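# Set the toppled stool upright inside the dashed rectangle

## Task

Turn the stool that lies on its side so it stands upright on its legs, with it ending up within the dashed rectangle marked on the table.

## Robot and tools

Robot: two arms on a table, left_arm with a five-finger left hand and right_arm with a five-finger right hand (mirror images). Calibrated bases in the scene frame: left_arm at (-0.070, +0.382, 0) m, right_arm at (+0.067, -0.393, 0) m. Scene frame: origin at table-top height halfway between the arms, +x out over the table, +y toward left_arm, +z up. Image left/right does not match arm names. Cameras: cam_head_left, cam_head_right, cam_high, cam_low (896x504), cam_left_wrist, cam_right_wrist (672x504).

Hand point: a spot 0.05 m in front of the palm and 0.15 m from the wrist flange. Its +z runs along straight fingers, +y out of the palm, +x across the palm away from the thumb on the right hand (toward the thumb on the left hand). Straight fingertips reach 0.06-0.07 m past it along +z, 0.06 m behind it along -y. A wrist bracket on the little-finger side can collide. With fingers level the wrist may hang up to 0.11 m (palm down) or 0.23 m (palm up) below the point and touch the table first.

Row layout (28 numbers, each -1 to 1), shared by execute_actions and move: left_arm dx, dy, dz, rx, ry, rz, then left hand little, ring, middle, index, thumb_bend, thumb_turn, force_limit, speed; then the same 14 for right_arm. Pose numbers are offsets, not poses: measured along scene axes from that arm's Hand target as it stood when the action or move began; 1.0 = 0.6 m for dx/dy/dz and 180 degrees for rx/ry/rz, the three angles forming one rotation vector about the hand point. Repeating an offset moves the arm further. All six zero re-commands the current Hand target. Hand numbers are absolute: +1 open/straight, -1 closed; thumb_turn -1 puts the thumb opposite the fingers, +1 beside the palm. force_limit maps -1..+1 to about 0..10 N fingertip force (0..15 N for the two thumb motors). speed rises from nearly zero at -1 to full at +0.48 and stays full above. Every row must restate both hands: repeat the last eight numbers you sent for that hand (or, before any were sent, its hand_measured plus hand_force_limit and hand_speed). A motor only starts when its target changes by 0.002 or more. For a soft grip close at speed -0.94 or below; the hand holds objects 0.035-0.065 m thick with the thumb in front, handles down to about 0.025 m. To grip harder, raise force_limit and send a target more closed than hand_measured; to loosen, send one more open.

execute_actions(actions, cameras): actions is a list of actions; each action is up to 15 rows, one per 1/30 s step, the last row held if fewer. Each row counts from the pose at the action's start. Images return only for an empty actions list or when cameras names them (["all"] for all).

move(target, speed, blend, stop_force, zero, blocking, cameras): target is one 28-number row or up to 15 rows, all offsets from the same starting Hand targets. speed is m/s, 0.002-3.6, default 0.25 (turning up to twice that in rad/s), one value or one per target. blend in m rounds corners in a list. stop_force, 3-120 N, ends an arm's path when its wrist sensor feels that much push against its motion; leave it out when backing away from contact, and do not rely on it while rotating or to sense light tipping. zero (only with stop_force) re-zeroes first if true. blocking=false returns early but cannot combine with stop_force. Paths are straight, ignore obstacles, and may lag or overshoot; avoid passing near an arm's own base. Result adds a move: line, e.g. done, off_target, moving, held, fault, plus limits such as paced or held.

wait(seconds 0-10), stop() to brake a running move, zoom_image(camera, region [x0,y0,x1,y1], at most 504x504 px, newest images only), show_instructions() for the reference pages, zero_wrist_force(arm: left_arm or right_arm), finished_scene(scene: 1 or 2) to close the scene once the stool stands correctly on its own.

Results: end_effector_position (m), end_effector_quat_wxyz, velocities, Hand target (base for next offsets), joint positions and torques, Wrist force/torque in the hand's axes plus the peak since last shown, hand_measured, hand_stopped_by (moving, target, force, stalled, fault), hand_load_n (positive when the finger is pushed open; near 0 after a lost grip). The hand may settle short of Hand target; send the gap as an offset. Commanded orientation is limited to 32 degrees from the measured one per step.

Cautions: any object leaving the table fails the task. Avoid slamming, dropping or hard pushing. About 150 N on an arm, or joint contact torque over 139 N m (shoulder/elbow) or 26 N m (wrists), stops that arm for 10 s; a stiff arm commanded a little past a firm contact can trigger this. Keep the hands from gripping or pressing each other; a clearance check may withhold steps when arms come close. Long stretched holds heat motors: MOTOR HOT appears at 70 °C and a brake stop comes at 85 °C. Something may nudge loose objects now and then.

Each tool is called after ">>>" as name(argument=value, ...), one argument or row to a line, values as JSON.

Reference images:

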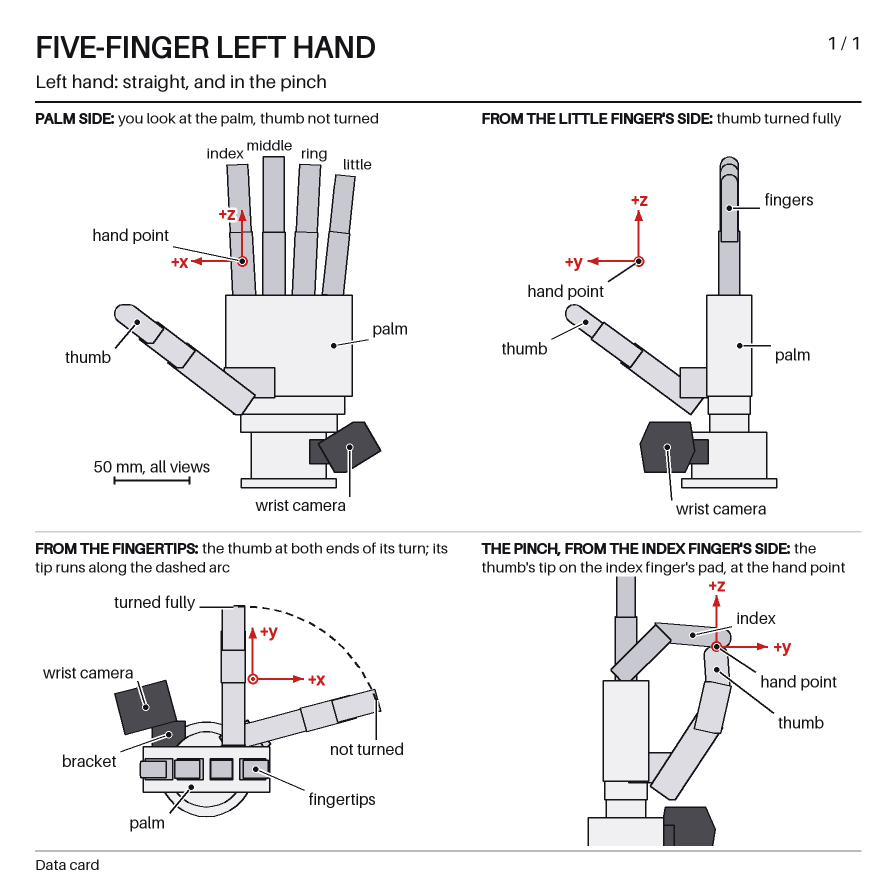

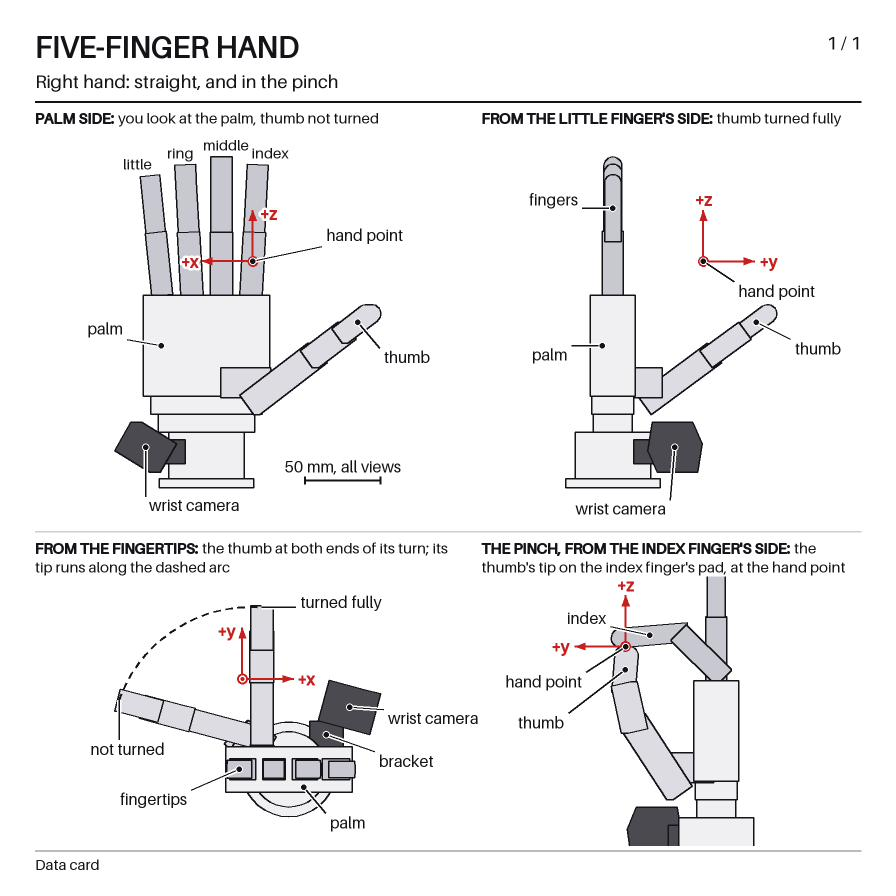

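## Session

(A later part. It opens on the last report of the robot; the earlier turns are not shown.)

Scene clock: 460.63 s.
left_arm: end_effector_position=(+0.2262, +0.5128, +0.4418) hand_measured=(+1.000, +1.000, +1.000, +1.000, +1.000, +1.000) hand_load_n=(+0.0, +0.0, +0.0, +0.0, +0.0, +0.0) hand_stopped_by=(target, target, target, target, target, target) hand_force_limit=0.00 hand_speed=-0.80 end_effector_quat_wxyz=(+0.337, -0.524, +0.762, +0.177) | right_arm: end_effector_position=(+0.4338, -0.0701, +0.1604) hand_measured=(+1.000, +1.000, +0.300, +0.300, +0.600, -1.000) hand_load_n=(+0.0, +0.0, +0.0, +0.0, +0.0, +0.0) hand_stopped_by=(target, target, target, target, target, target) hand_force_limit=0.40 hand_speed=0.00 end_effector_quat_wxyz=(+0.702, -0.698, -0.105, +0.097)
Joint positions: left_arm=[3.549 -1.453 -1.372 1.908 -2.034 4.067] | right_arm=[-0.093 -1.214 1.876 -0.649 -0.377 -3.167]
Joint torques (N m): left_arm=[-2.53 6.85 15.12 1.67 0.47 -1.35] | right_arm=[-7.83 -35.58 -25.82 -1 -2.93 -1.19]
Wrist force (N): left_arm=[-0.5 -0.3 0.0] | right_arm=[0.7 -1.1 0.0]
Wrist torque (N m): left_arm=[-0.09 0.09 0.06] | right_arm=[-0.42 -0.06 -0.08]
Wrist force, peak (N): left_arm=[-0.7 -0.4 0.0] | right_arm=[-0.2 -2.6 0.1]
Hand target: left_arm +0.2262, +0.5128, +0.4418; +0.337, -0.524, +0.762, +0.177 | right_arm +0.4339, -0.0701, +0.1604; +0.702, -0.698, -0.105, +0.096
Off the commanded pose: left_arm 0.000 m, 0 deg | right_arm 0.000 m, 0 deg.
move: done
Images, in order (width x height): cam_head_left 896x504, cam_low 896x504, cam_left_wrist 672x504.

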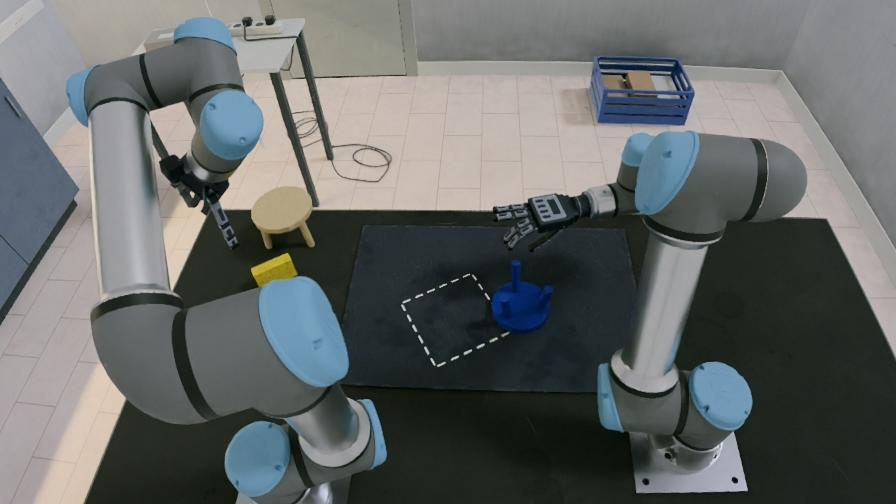

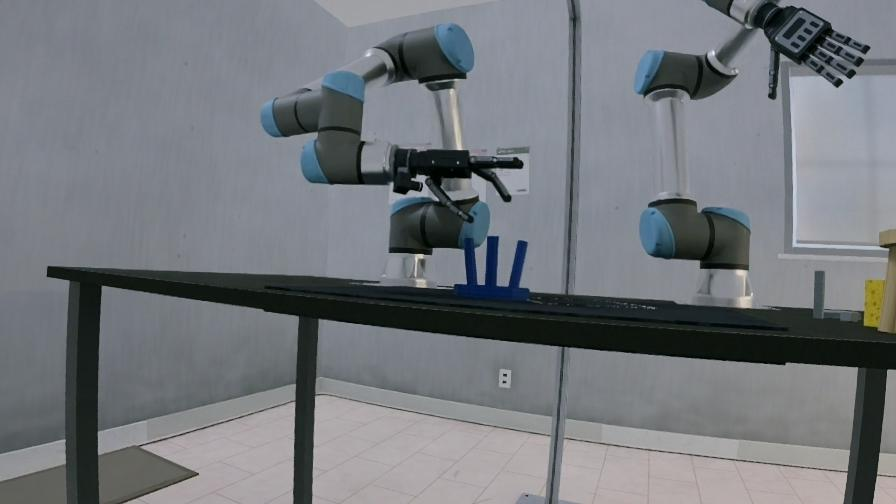

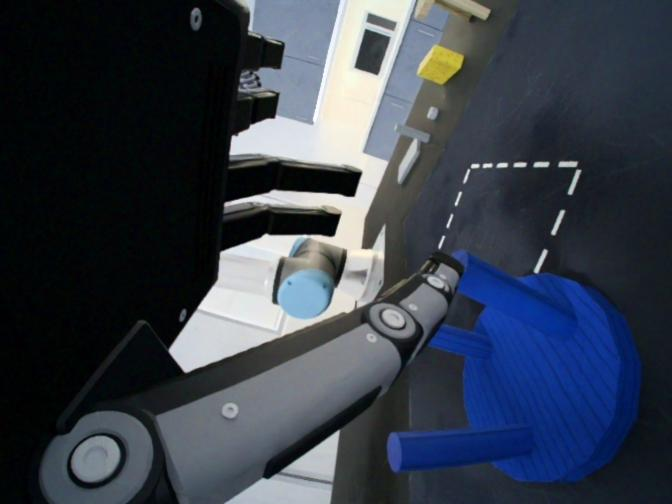

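>>> move(
  target=[
    [0,0,0,0,0,0,1,1,1,1,1,1,0,-0.8,-0.0224,0.0057,-0.075,0,0,0,1,1,0.3,0.3,0.6,-1,0.4,0],
  ],
  cameras=["cam_head_left","cam_head_right","cam_low","cam_left_wrist"],
  speed=0.1,
)

>>> zoom_image(
  camera="cam_head_left",
  region=[470, 210, 570, 310],
)

>>> zoom_image(
  camera="cam_low",
  region=[430, 160, 560, 310],
)

>>> zoom_image(
  camera="cam_head_right",
  region=[460, 210, 560, 310],
)

Scene clock: 474.63 s.
left_arm: end_effector_position=(+0.2262, +0.5128, +0.4418) hand_measured=(+1.000, +1.000, +1.000, +1.000, +1.000, +1.000) hand_load_n=(+0.0, +0.0, +0.0, +0.0, +0.0, +0.0) hand_stopped_by=(target, target, target, target, target, target) hand_force_limit=0.00 hand_speed=-0.80 end_effector_quat_wxyz=(+0.337, -0.524, +0.762, +0.177) | right_arm: end_effector_position=(+0.4204, -0.0666, +0.1154) hand_measured=(+1.000, +1.000, +0.300, +0.300, +0.600, -1.000) hand_load_n=(+0.0, +0.0, +0.0, +0.0, +0.0, +0.0) hand_stopped_by=(target, target, target, target, target, target) hand_force_limit=0.40 hand_speed=0.00 end_effector_quat_wxyz=(+0.702, -0.698, -0.105, +0.097)
Joint positions: left_arm=[3.549 -1.453 -1.372 1.908 -2.034 4.067] | right_arm=[-0.088 -1.163 1.952 -0.776 -0.372 -3.167]
Joint torques (N m): left_arm=[-2.46 8.32 14.35 1.77 0.54 -1.41] | right_arm=[1 -47.65 -23.13 0.9 1.3 -0.16]
Wrist force (N): left_arm=[-0.7 -0.2 0.3] | right_arm=[0.8 -1.1 0.4]
Wrist torque (N m): left_arm=[-0.10 0.12 0.06] | right_arm=[-0.47 -0.10 -0.10]
Wrist force, peak (N): left_arm=[-0.7 -0.4 0.4] | right_arm=[0.7 -1.9 -0.4]
Hand target: left_arm +0.2262, +0.5128, +0.4418; +0.337, -0.524, +0.762, +0.177 | right_arm +0.4205, -0.0667, +0.1154; +0.702, -0.698, -0.105, +0.096
Off the commanded pose: left_arm 0.000 m, 0 deg | right_arm 0.000 m, 0 deg.
move: done
Images, in order (width x height): cam_head_left 896x504, cam_head_right 896x504, cam_low 896x504, cam_left_wrist 672x504.

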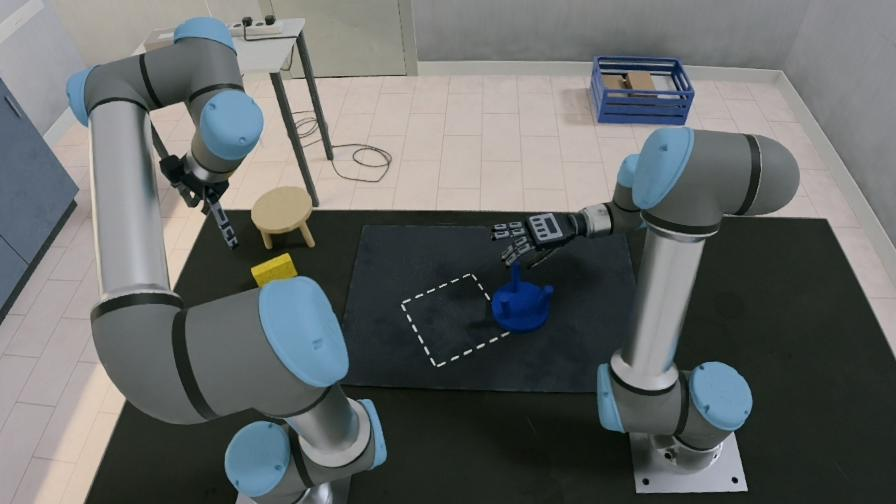

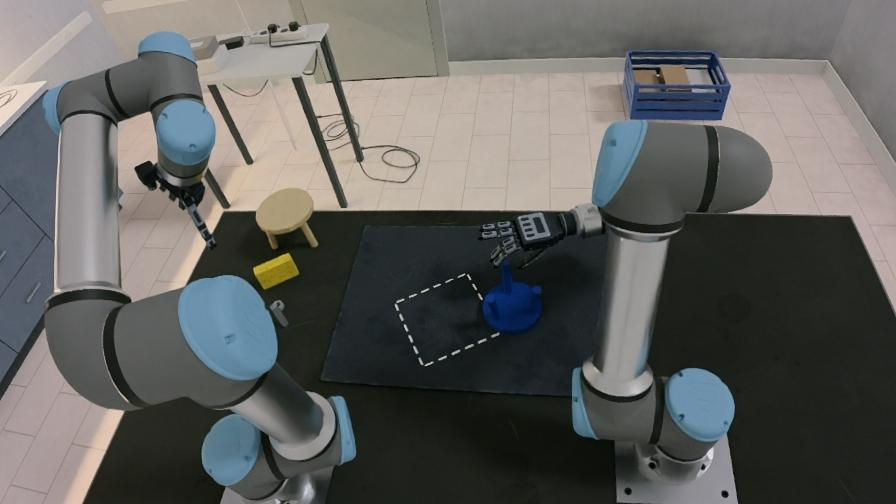

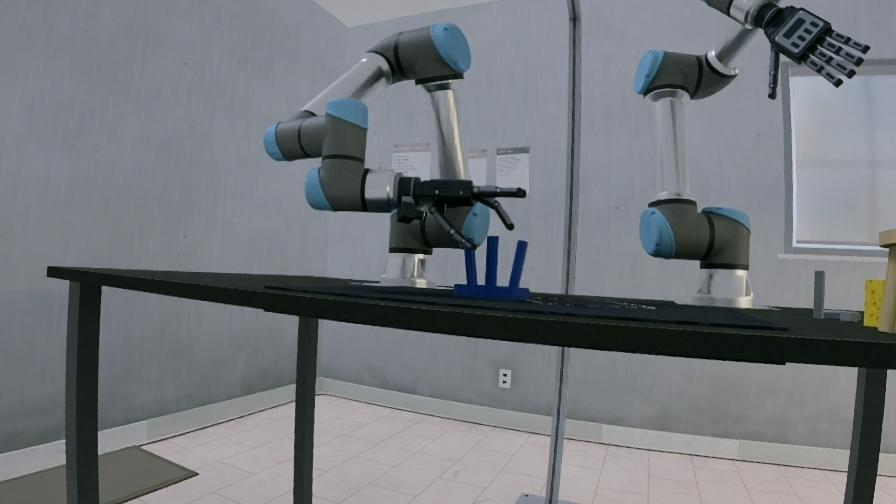

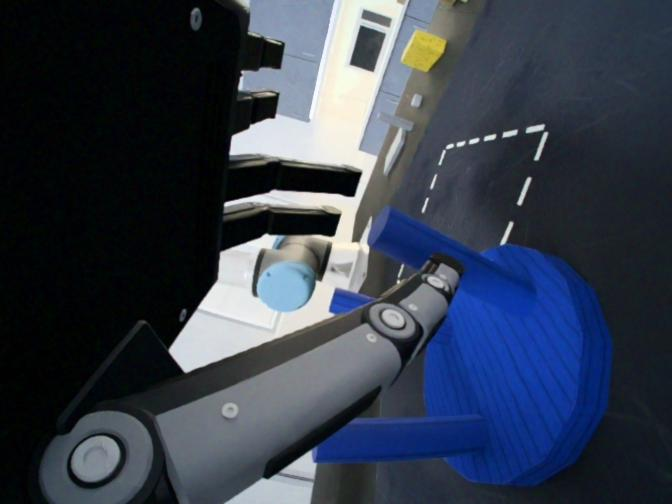

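Scaled by 5.040 from the camera's 896x504 image, which has a finer 1280x720 frame.

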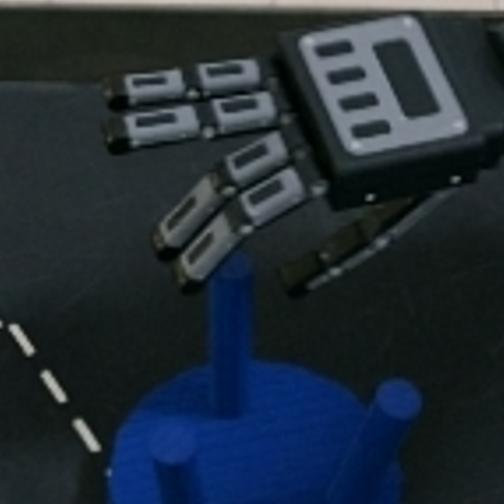

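Scaled by 3.360 from the camera's 896x504 image, which has a finer 1280x720 frame.

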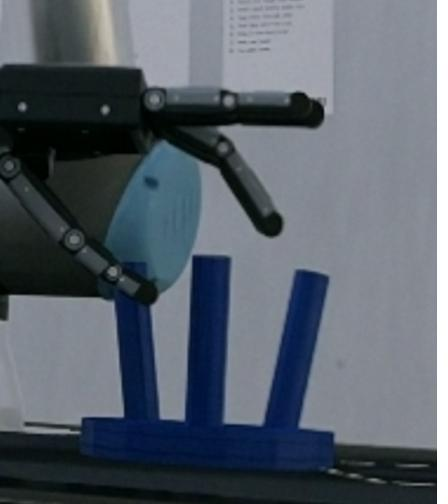

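Scaled by 5.040 from the camera's 896x504 image, which has a finer 1280x720 frame.

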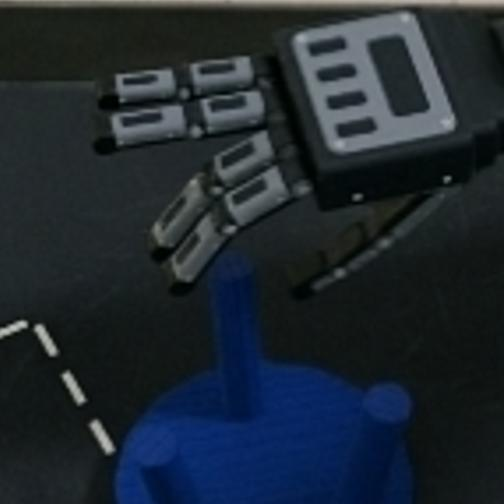

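>>> move(
  target=[
    [0,0,0,0,0,0,1,1,1,1,1,1,0,-0.8,-0.0173,0.0,-0.0667,0,0,0,1,1,0.3,0.3,0.6,-1,0.4,0],
    [0,0,0,0,0,0,1,1,1,1,1,1,0,-0.8,-0.0173,0.0,-0.0667,0,0,0,1,1,0.1,0.1,0.25,-1,0.2,-0.85],
  ],
  cameras=["cam_head_left","cam_head_right","cam_low","cam_left_wrist"],
  speed=0.1,
)

>>> zoom_image(
  camera="cam_head_left",
  region=[470, 210, 570, 310],
)

>>> zoom_image(
  camera="cam_low",
  region=[430, 160, 560, 310],
)

Scene clock: 483.70 s.
left_arm: end_effector_position=(+0.2262, +0.5128, +0.4418) hand_measured=(+1.000, +1.000, +1.000, +1.000, +1.000, +1.000) hand_load_n=(+0.0, +0.5, +0.0, +0.0, +0.0, +0.0) hand_stopped_by=(target, target, target, target, target, target) hand_force_limit=0.00 hand_speed=-0.80 end_effector_quat_wxyz=(+0.337, -0.524, +0.762, +0.177) | right_arm: end_effector_position=(+0.4101, -0.0667, +0.0754) hand_measured=(+1.000, +1.000, +0.276, +0.100, +0.250, -1.000) hand_load_n=(+0.0, +0.0, +8.0, +0.0, +0.5, +0.0) hand_stopped_by=(target, target, force, target, target, target) hand_force_limit=0.20 hand_speed=-0.85 end_effector_quat_wxyz=(+0.702, -0.698, -0.105, +0.096)
Joint positions: left_arm=[3.549 -1.453 -1.372 1.908 -2.034 4.067] | right_arm=[-0.09 -1.105 2.007 -0.889 -0.374 -3.167]
Joint torques (N m): left_arm=[-2.88 7.65 15.05 1.56 0.43 -1.43] | right_arm=[5.5 -40.11 -17.19 -2.88 1.92 -1.12]
Wrist force (N): left_arm=[-0.6 -0.3 0.3] | right_arm=[3.5 -17.1 10.2]
Wrist torque (N m): left_arm=[-0.12 0.11 0.06] | right_arm=[-0.66 -0.17 -0.36]
Wrist force, peak (N): left_arm=[-0.7 -0.4 0.3] | right_arm=[3.8 -17.8 10.4]
Hand target: left_arm +0.2262, +0.5128, +0.4418; +0.337, -0.524, +0.762, +0.177 | right_arm +0.4101, -0.0667, +0.0754; +0.702, -0.698, -0.105, +0.096
Off the commanded pose: left_arm 0.000 m, 0 deg | right_arm 0.000 m, 0 deg.
move: done
Images, in order (width x height): cam_head_left 896x504, cam_head_right 896x504, cam_low 896x504, cam_left_wrist 672x504.

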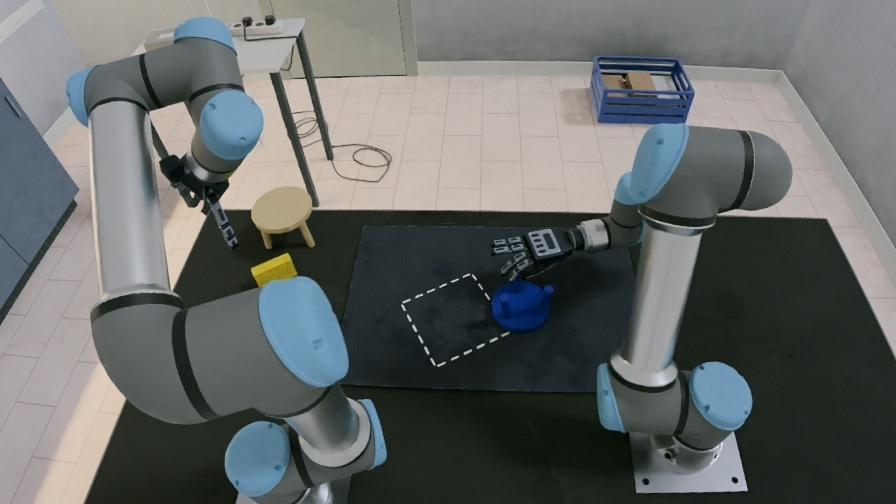

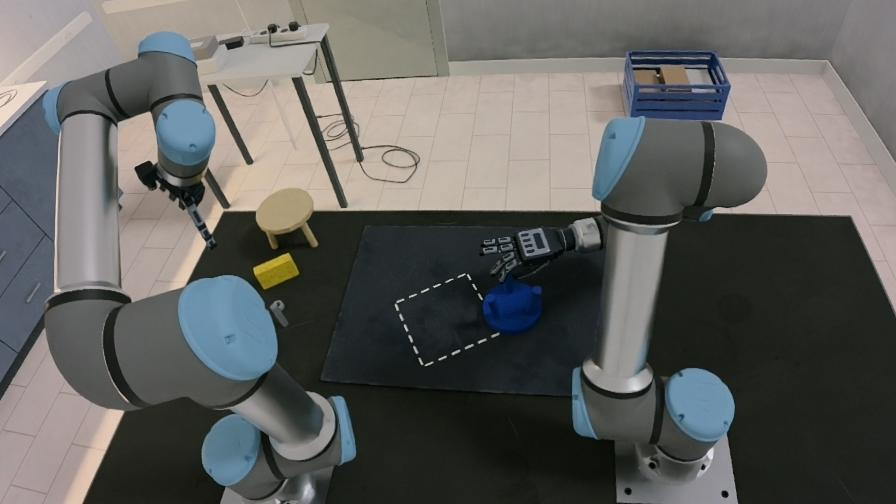

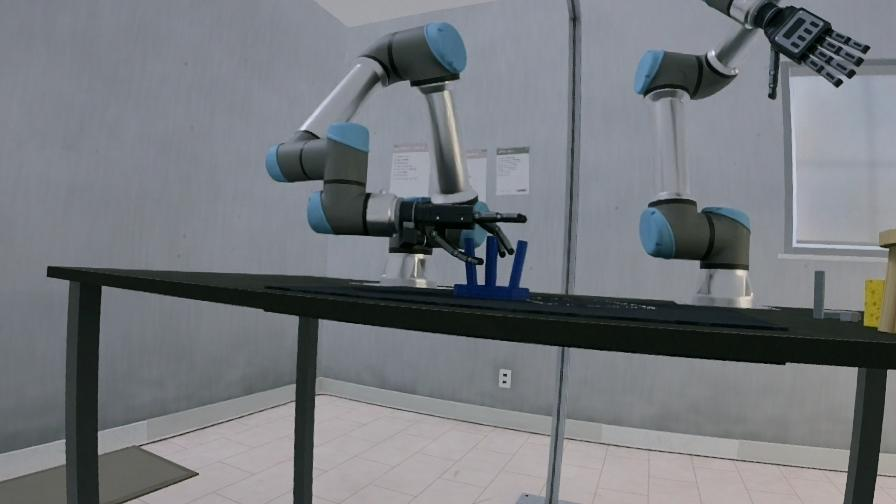

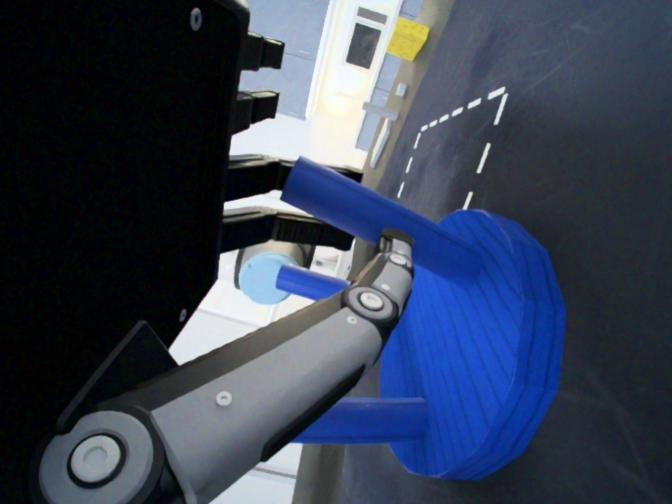

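Scaled by 5.040 from the camera's 896x504 image, which has a finer 1280x720 frame.

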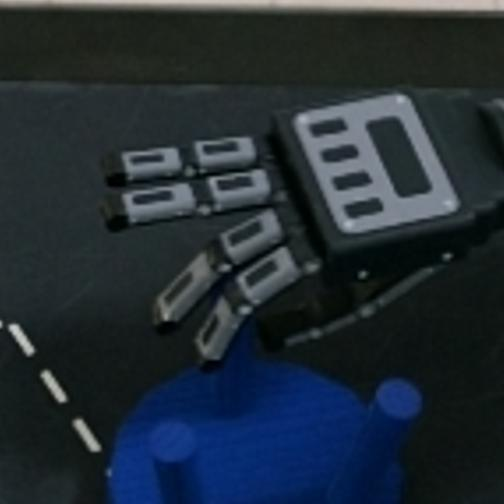

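Scaled by 3.360 from the camera's 896x504 image, which has a finer 1280x720 frame.

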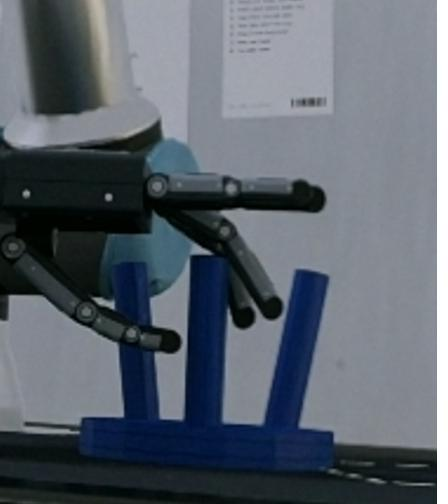

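>>> move(
  target=[
    [0,0,0,0,0,0,1,1,1,1,1,1,0,-0.8,0,0,0,0,0,0,1,1,0.4,0.4,0.6,-1,0.2,-0.3],
    [0,0,0,0,0,0,1,1,1,1,1,1,0,-0.8,0,0,0.0183,0,0,0,1,1,0.4,0.4,0.6,-1,0.2,-0.3],
    [0,0,0,0,0,0,1,1,1,1,1,1,0,-0.8,0.0144,0.004,0.0183,0,0,0,1,1,0.4,0.4,0.6,-1,0.2,-0.3],
    [0,0,0,0,0,0,1,1,1,1,1,1,0,-0.8,0.0144,0.004,0.0183,0,0,0,1,1,0.1,0.1,0.25,-1,-0.2,-0.85],
  ],
  cameras=["cam_head_left","cam_head_right","cam_low","cam_left_wrist"],
  speed=0.1,
)

>>> zoom_image(
  camera="cam_head_left",
  region=[470, 210, 570, 310],
)

>>> zoom_image(
  camera="cam_low",
  region=[430, 160, 560, 310],
)

Scene clock: 492.97 s.
left_arm: end_effector_position=(+0.2262, +0.5128, +0.4418) hand_measured=(+1.000, +1.000, +1.000, +1.000, +1.000, +1.000) hand_load_n=(+0.0, +0.0, +0.0, +0.0, +0.0, +0.0) hand_stopped_by=(target, target, target, target, target, target) hand_force_limit=0.00 hand_speed=-0.80 end_effector_quat_wxyz=(+0.337, -0.524, +0.762, +0.177) | right_arm: end_effector_position=(+0.4187, -0.0643, +0.0864) hand_measured=(+1.000, +1.000, +0.100, +0.100, +0.254, -1.000) hand_load_n=(+0.0, +0.0, +2.0, +0.0, +5.5, +0.0) hand_stopped_by=(target, target, target, target, target, target) hand_force_limit=-0.20 hand_speed=-0.85 end_effector_quat_wxyz=(+0.702, -0.698, -0.105, +0.096)
Joint positions: left_arm=[3.549 -1.453 -1.372 1.908 -2.034 4.067] | right_arm=[-0.083 -1.111 1.974 -0.85 -0.367 -3.167]
Joint torques (N m): left_arm=[-0.99 8.36 15.35 1.59 0.46 -1.34] | right_arm=[-6.34 -39.35 -22.67 -0.63 -2.56 1.2]
Wrist force (N): left_arm=[-0.6 0.0 0.1] | right_arm=[-0.1 -0.8 -0.1]
Wrist torque (N m): left_arm=[-0.06 0.10 0.06] | right_arm=[-0.54 0.05 -0.12]
Wrist force, peak (N): left_arm=[-0.8 -0.2 0.1] | right_arm=[3.7 -17.5 10.5]
Hand target: left_arm +0.2262, +0.5128, +0.4418; +0.337, -0.524, +0.762, +0.177 | right_arm +0.4187, -0.0643, +0.0864; +0.702, -0.698, -0.105, +0.096
Off the commanded pose: left_arm 0.000 m, 0 deg | right_arm 0.000 m, 0 deg.
move: done
Images, in order (width x height): cam_head_left 896x504, cam_head_right 896x504, cam_low 896x504, cam_left_wrist 672x504.

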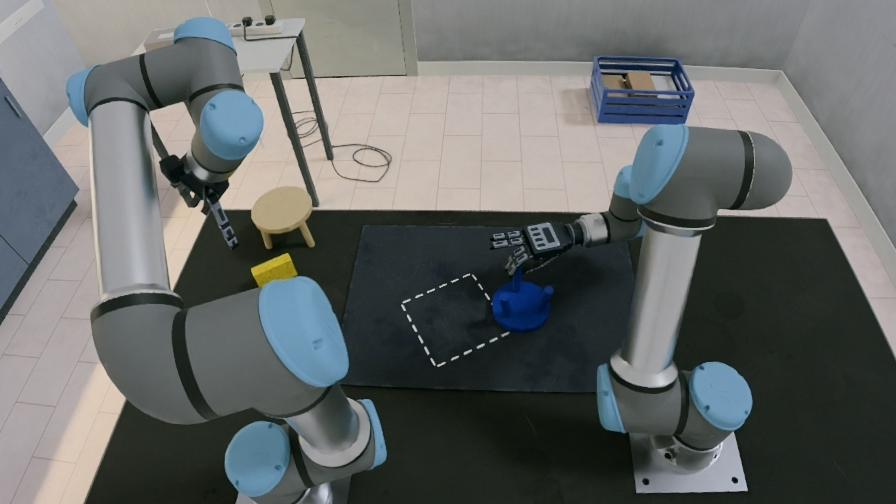

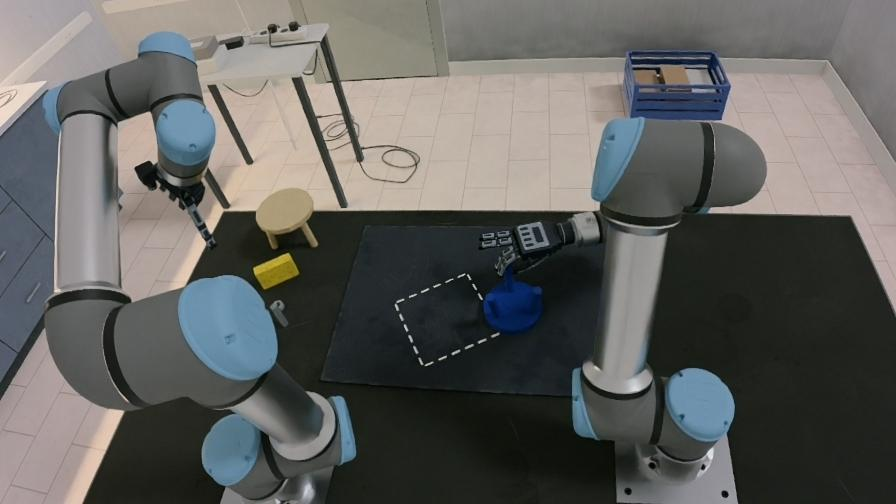

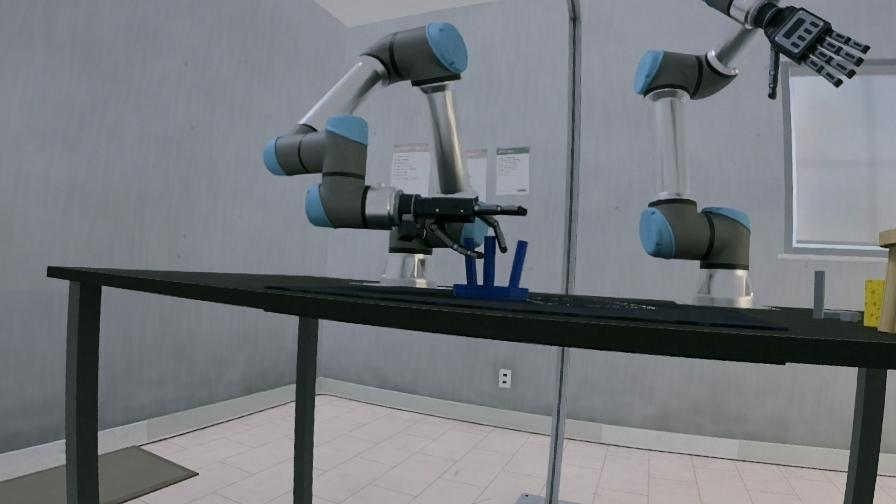

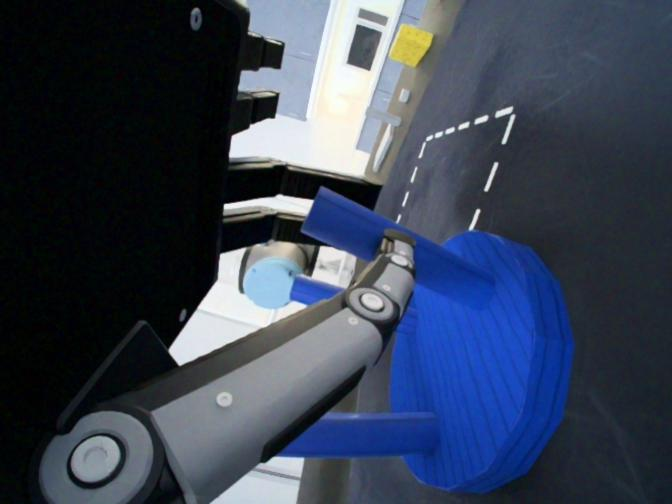

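Scaled by 5.040 from the camera's 896x504 image, which has a finer 1280x720 frame.

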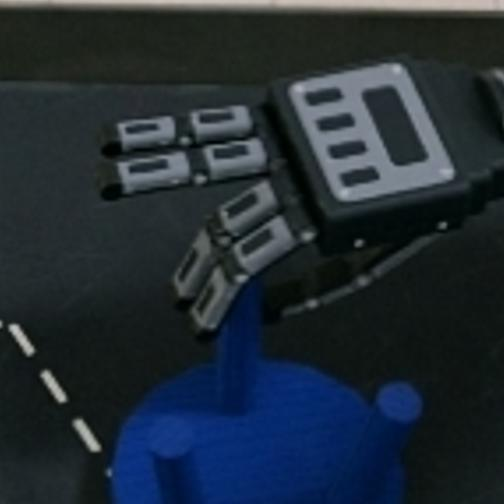

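Scaled by 3.360 from the camera's 896x504 image, which has a finer 1280x720 frame.

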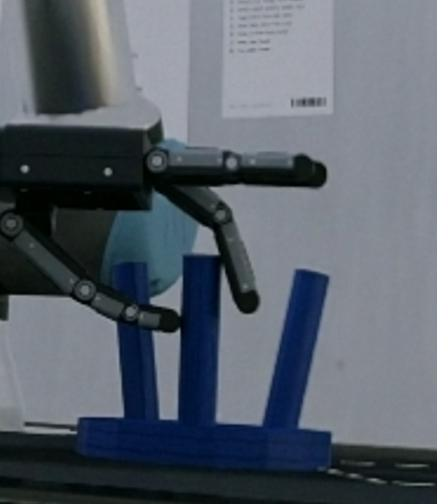

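>>> move(
  target=[
    [0,0,0,0,0,0,1,1,1,1,1,1,0,-0.8,0,0,0,0,0,0,1,1,-0.3,-0.3,0.1,-1,0.3,-0.85],
  ],
  cameras=["cam_low","cam_left_wrist"],
  speed=0.1,
)

>>> zoom_image(
  camera="cam_low",
  region=[430, 160, 560, 310],
)

>>> zoom_image(
  camera="cam_left_wrist",
  region=[200, 130, 500, 360],
)

Scene clock: 497.23 s.
left_arm: end_effector_position=(+0.2262, +0.5128, +0.4418) hand_measured=(+1.000, +1.000, +1.000, +1.000, +1.000, +1.000) hand_load_n=(+0.0, +0.0, +0.0, +0.0, +0.0, +0.0) hand_stopped_by=(target, target, target, target, target, target) hand_force_limit=0.00 hand_speed=-0.80 end_effector_quat_wxyz=(+0.337, -0.524, +0.762, +0.177) | right_arm: end_effector_position=(+0.4187, -0.0643, +0.0864) hand_measured=(+1.000, +1.000, +0.076, -0.036, +0.242, -1.000) hand_load_n=(+0.0, +0.0, +5.5, +10.0, +11.5, -0.5) hand_stopped_by=(target, target, force, force, force, target) hand_force_limit=0.30 hand_speed=-0.85 end_effector_quat_wxyz=(+0.702, -0.698, -0.105, +0.096)
Joint positions: left_arm=[3.549 -1.453 -1.372 1.908 -2.034 4.067] | right_arm=[-0.083 -1.111 1.974 -0.85 -0.367 -3.167]
Joint torques (N m): left_arm=[-1.03 7.55 16.19 1.77 0.51 -1.24] | right_arm=[0.55 -21.4 -21.86 0.14 -1.62 1.12]
Wrist force (N): left_arm=[-0.5 -0.2 0.1] | right_arm=[1.7 -8.1 3.5]
Wrist torque (N m): left_arm=[-0.09 0.10 0.07] | right_arm=[-0.69 -0.03 -0.18]
Wrist force, peak (N): left_arm=[-0.8 -0.1 0.4] | right_arm=[1.8 -8.8 3.9]
Hand target: left_arm +0.2262, +0.5128, +0.4418; +0.337, -0.524, +0.762, +0.177 | right_arm +0.4187, -0.0643, +0.0864; +0.702, -0.698, -0.105, +0.096
Off the commanded pose: left_arm 0.000 m, 0 deg | right_arm 0.000 m, 0 deg.
move: done
Images, in order (width x height): cam_low 896x504, cam_left_wrist 672x504.

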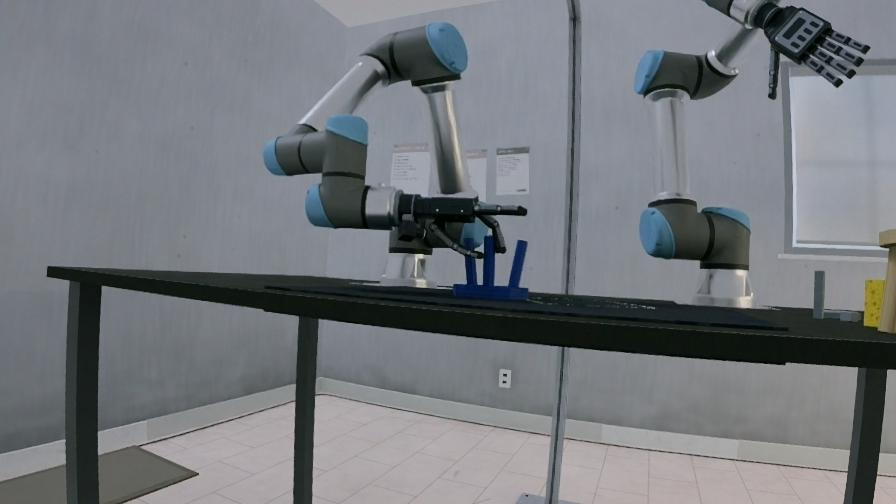

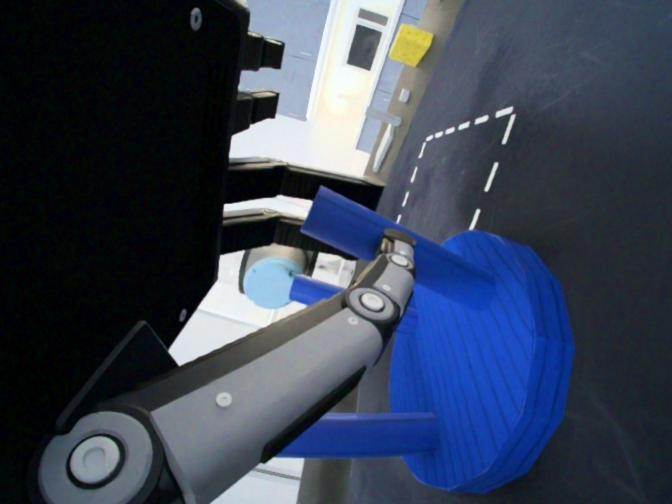

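Scaled by 3.360 from the camera's 896x504 image, which has a finer 1280x720 frame.

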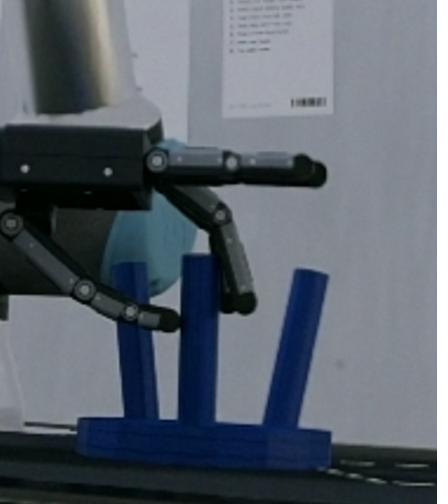

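Scaled by 1.680 from the camera's 672x504 image, which has a finer 960x720 frame.

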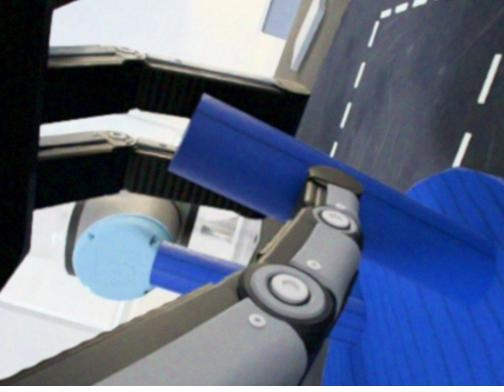

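>>> move(
  target=[
    [0,0,0,0,0,0,1,1,1,1,1,1,0,-0.8,0,0,0,0,0,0,1,1,0.3,0.3,0.4,-1,0.2,-0.3],
    [0,0,0,0,0,0,1,1,1,1,1,1,0,-0.8,0.0055,0.0015,0.0,0,0,0,1,1,0.3,0.3,0.4,-1,0.2,-0.3],
    [0,0,0,0,0,0,1,1,1,1,1,1,0,-0.8,0.0055,0.0015,0.0,0,0,0,1,1,0.05,0.05,0.25,-1,-0.2,-0.85],
    [0,0,0,0,0,0,1,1,1,1,1,1,0,-0.8,0.0055,0.0015,0.0,0,0,0,1,1,-0.3,-0.3,0.1,-1,0.4,-0.85],
  ],
  cameras=["cam_low","cam_left_wrist"],
  speed=0.1,
)

>>> zoom_image(
  camera="cam_low",
  region=[430, 160, 560, 310],
)

Scene clock: 504.27 s.
left_arm: end_effector_position=(+0.2262, +0.5128, +0.4418) hand_measured=(+1.000, +1.000, +1.000, +1.000, +1.000, +1.000) hand_load_n=(+0.0, +0.0, +0.0, +0.0, +0.5, +0.0) hand_stopped_by=(target, target, target, target, target, target) hand_force_limit=0.00 hand_speed=-0.80 end_effector_quat_wxyz=(+0.337, -0.524, +0.762, +0.177) | right_arm: end_effector_position=(+0.4220, -0.0634, +0.0864) hand_measured=(+1.000, +1.000, +0.042, -0.002, +0.256, -1.000) hand_load_n=(+0.0, +0.0, +5.0, +9.0, +11.5, -1.5) hand_stopped_by=(target, target, force, force, force, target) hand_force_limit=0.40 hand_speed=-0.85 end_effector_quat_wxyz=(+0.702, -0.698, -0.105, +0.096)
Joint positions: left_arm=[3.549 -1.453 -1.372 1.908 -2.034 4.067] | right_arm=[-0.08 -1.105 1.964 -0.845 -0.364 -3.167]
Joint torques (N m): left_arm=[-1.59 8.56 15.32 1.67 0.4 -1.09] | right_arm=[-6.41 -46.27 -4.26 -1.17 -1.91 -1.26]
Wrist force (N): left_arm=[-0.4 -0.2 0.2] | right_arm=[2.1 -8.7 2.0]
Wrist torque (N m): left_arm=[-0.10 0.08 0.07] | right_arm=[-0.88 0.00 -0.21]
Wrist force, peak (N): left_arm=[-0.8 0.1 0.2] | right_arm=[2.4 -9.5 2.4]
Hand target: left_arm +0.2262, +0.5128, +0.4418; +0.337, -0.524, +0.762, +0.177 | right_arm +0.4220, -0.0634, +0.0864; +0.702, -0.698, -0.105, +0.096
Off the commanded pose: left_arm 0.000 m, 0 deg | right_arm 0.000 m, 0 deg.
move: done
Images, in order (width x height): cam_low 896x504, cam_left_wrist 672x504.

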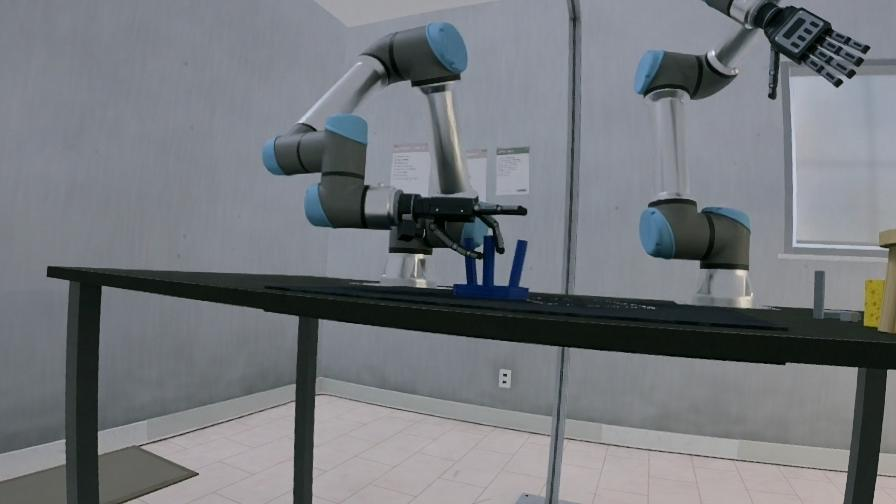

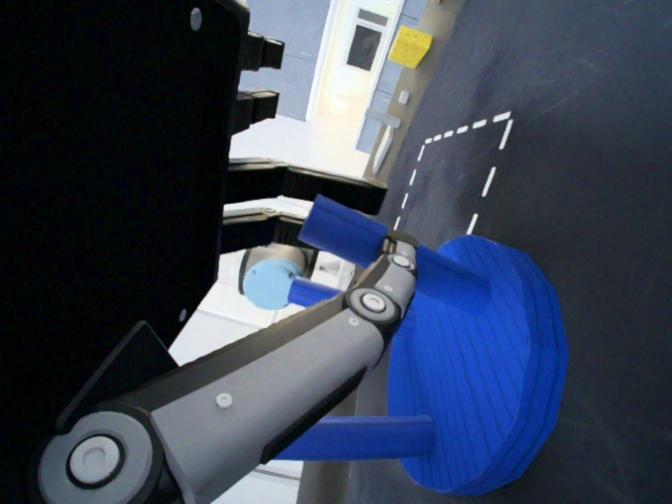

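Scaled by 3.360 from the camera's 896x504 image, which has a finer 1280x720 frame.

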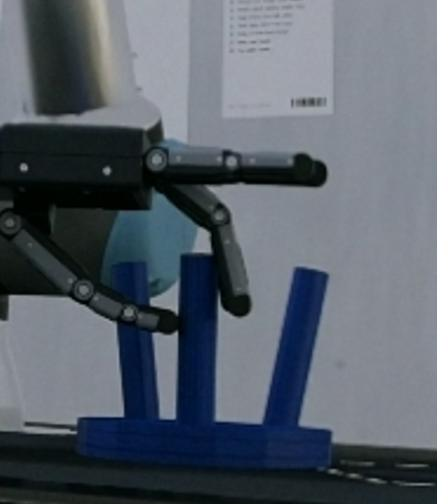

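>>> move(
  target=[
    [0,0,0,0,0,0,1,1,1,1,1,1,0,-0.8,-0.0427,-0.0126,0.0533,0.0235,-0.0799,0,1,1,-0.3,-0.3,0.1,-1,0.4,-0.85],
    [0,0,0,0,0,0,1,1,1,1,1,1,0,-0.8,-0.0962,-0.0285,0.0915,0.047,-0.1598,0,1,1,-0.3,-0.3,0.1,-1,0.4,-0.85],
  ],
  blend=0.005,
  cameras=["cam_low","cam_left_wrist"],
  speed=0.06,
)

>>> zoom_image(
  camera="cam_low",
  region=[430, 160, 560, 310],
)

Scene clock: 518.17 s.
left_arm: end_effector_position=(+0.2262, +0.5128, +0.4418) hand_measured=(+1.000, +1.000, +1.000, +1.000, +1.000, +1.000) hand_load_n=(+0.0, +0.0, +0.0, +0.0, +0.0, +0.0) hand_stopped_by=(target, target, target, target, target, target) hand_force_limit=0.00 hand_speed=-0.80 end_effector_quat_wxyz=(+0.337, -0.524, +0.762, +0.177) | right_arm: end_effector_position=(+0.3642, -0.0805, +0.1413) hand_measured=(+1.000, +1.000, +0.042, -0.002, +0.254, -1.000) hand_load_n=(+0.0, +0.0, +0.0, +0.0, +0.0, +0.0) hand_stopped_by=(target, target, force, force, force, target) hand_force_limit=0.40 hand_speed=-0.85 end_effector_quat_wxyz=(+0.703, -0.646, -0.283, -0.088) end_effector_velocity=(+0.000, +0.000, +0.000) end_effector_angular_velocity=(-0.002, +0.006, +0.001)
Joint positions: left_arm=[3.549 -1.453 -1.372 1.908 -2.034 4.067] | right_arm=[-0.176 -1.411 2.186 -0.767 -0.462 -3.686]
Joint velocities: left_arm=[within noise] | right_arm=[0.001 0.003 -0.003 0.001 0 0.006]
Joint torques (N m): left_arm=[-0.45 7.99 16.74 1.64 0.42 -1.24] | right_arm=[7.87 -7.83 -24.05 0.55 1.33 1.44]
Wrist force (N): left_arm=[-0.7 -0.2 0.0] | right_arm=[0.5 -1.3 0.7]
Wrist torque (N m): left_arm=[-0.08 0.12 0.06] | right_arm=[-0.50 -0.01 0.04]
Wrist force, peak (N): left_arm=[-0.7 -0.3 0.3] | right_arm=[2.4 -9.2 2.3]
Hand target: left_arm +0.2262, +0.5128, +0.4418; +0.337, -0.524, +0.762, +0.177 | right_arm +0.3643, -0.0805, +0.1413; +0.703, -0.646, -0.283, -0.088
Off the commanded pose: left_arm 0.000 m, 0 deg | right_arm 0.000 m, 0 deg.
move: done
Images, in order (width x height): cam_low 896x504, cam_left_wrist 672x504.

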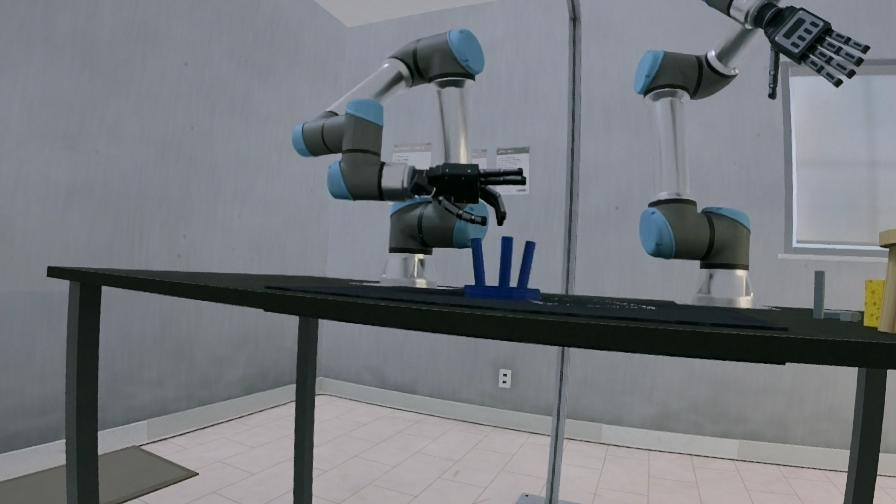

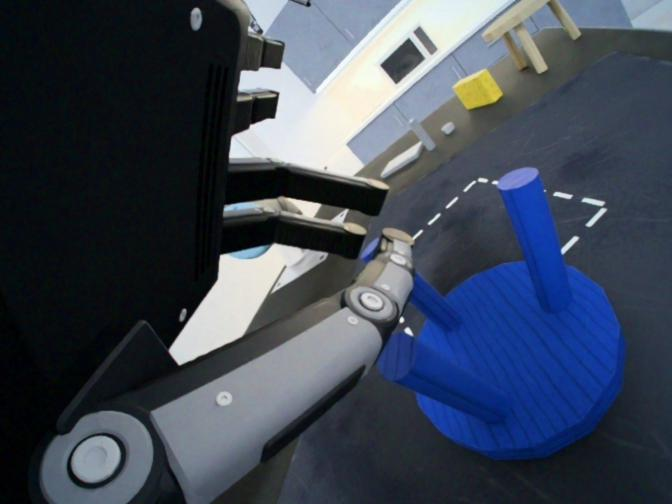

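Scaled by 3.360 from the camera's 896x504 image, which has a finer 1280x720 frame.

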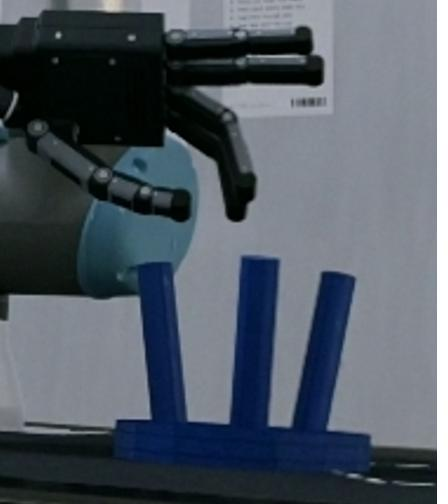

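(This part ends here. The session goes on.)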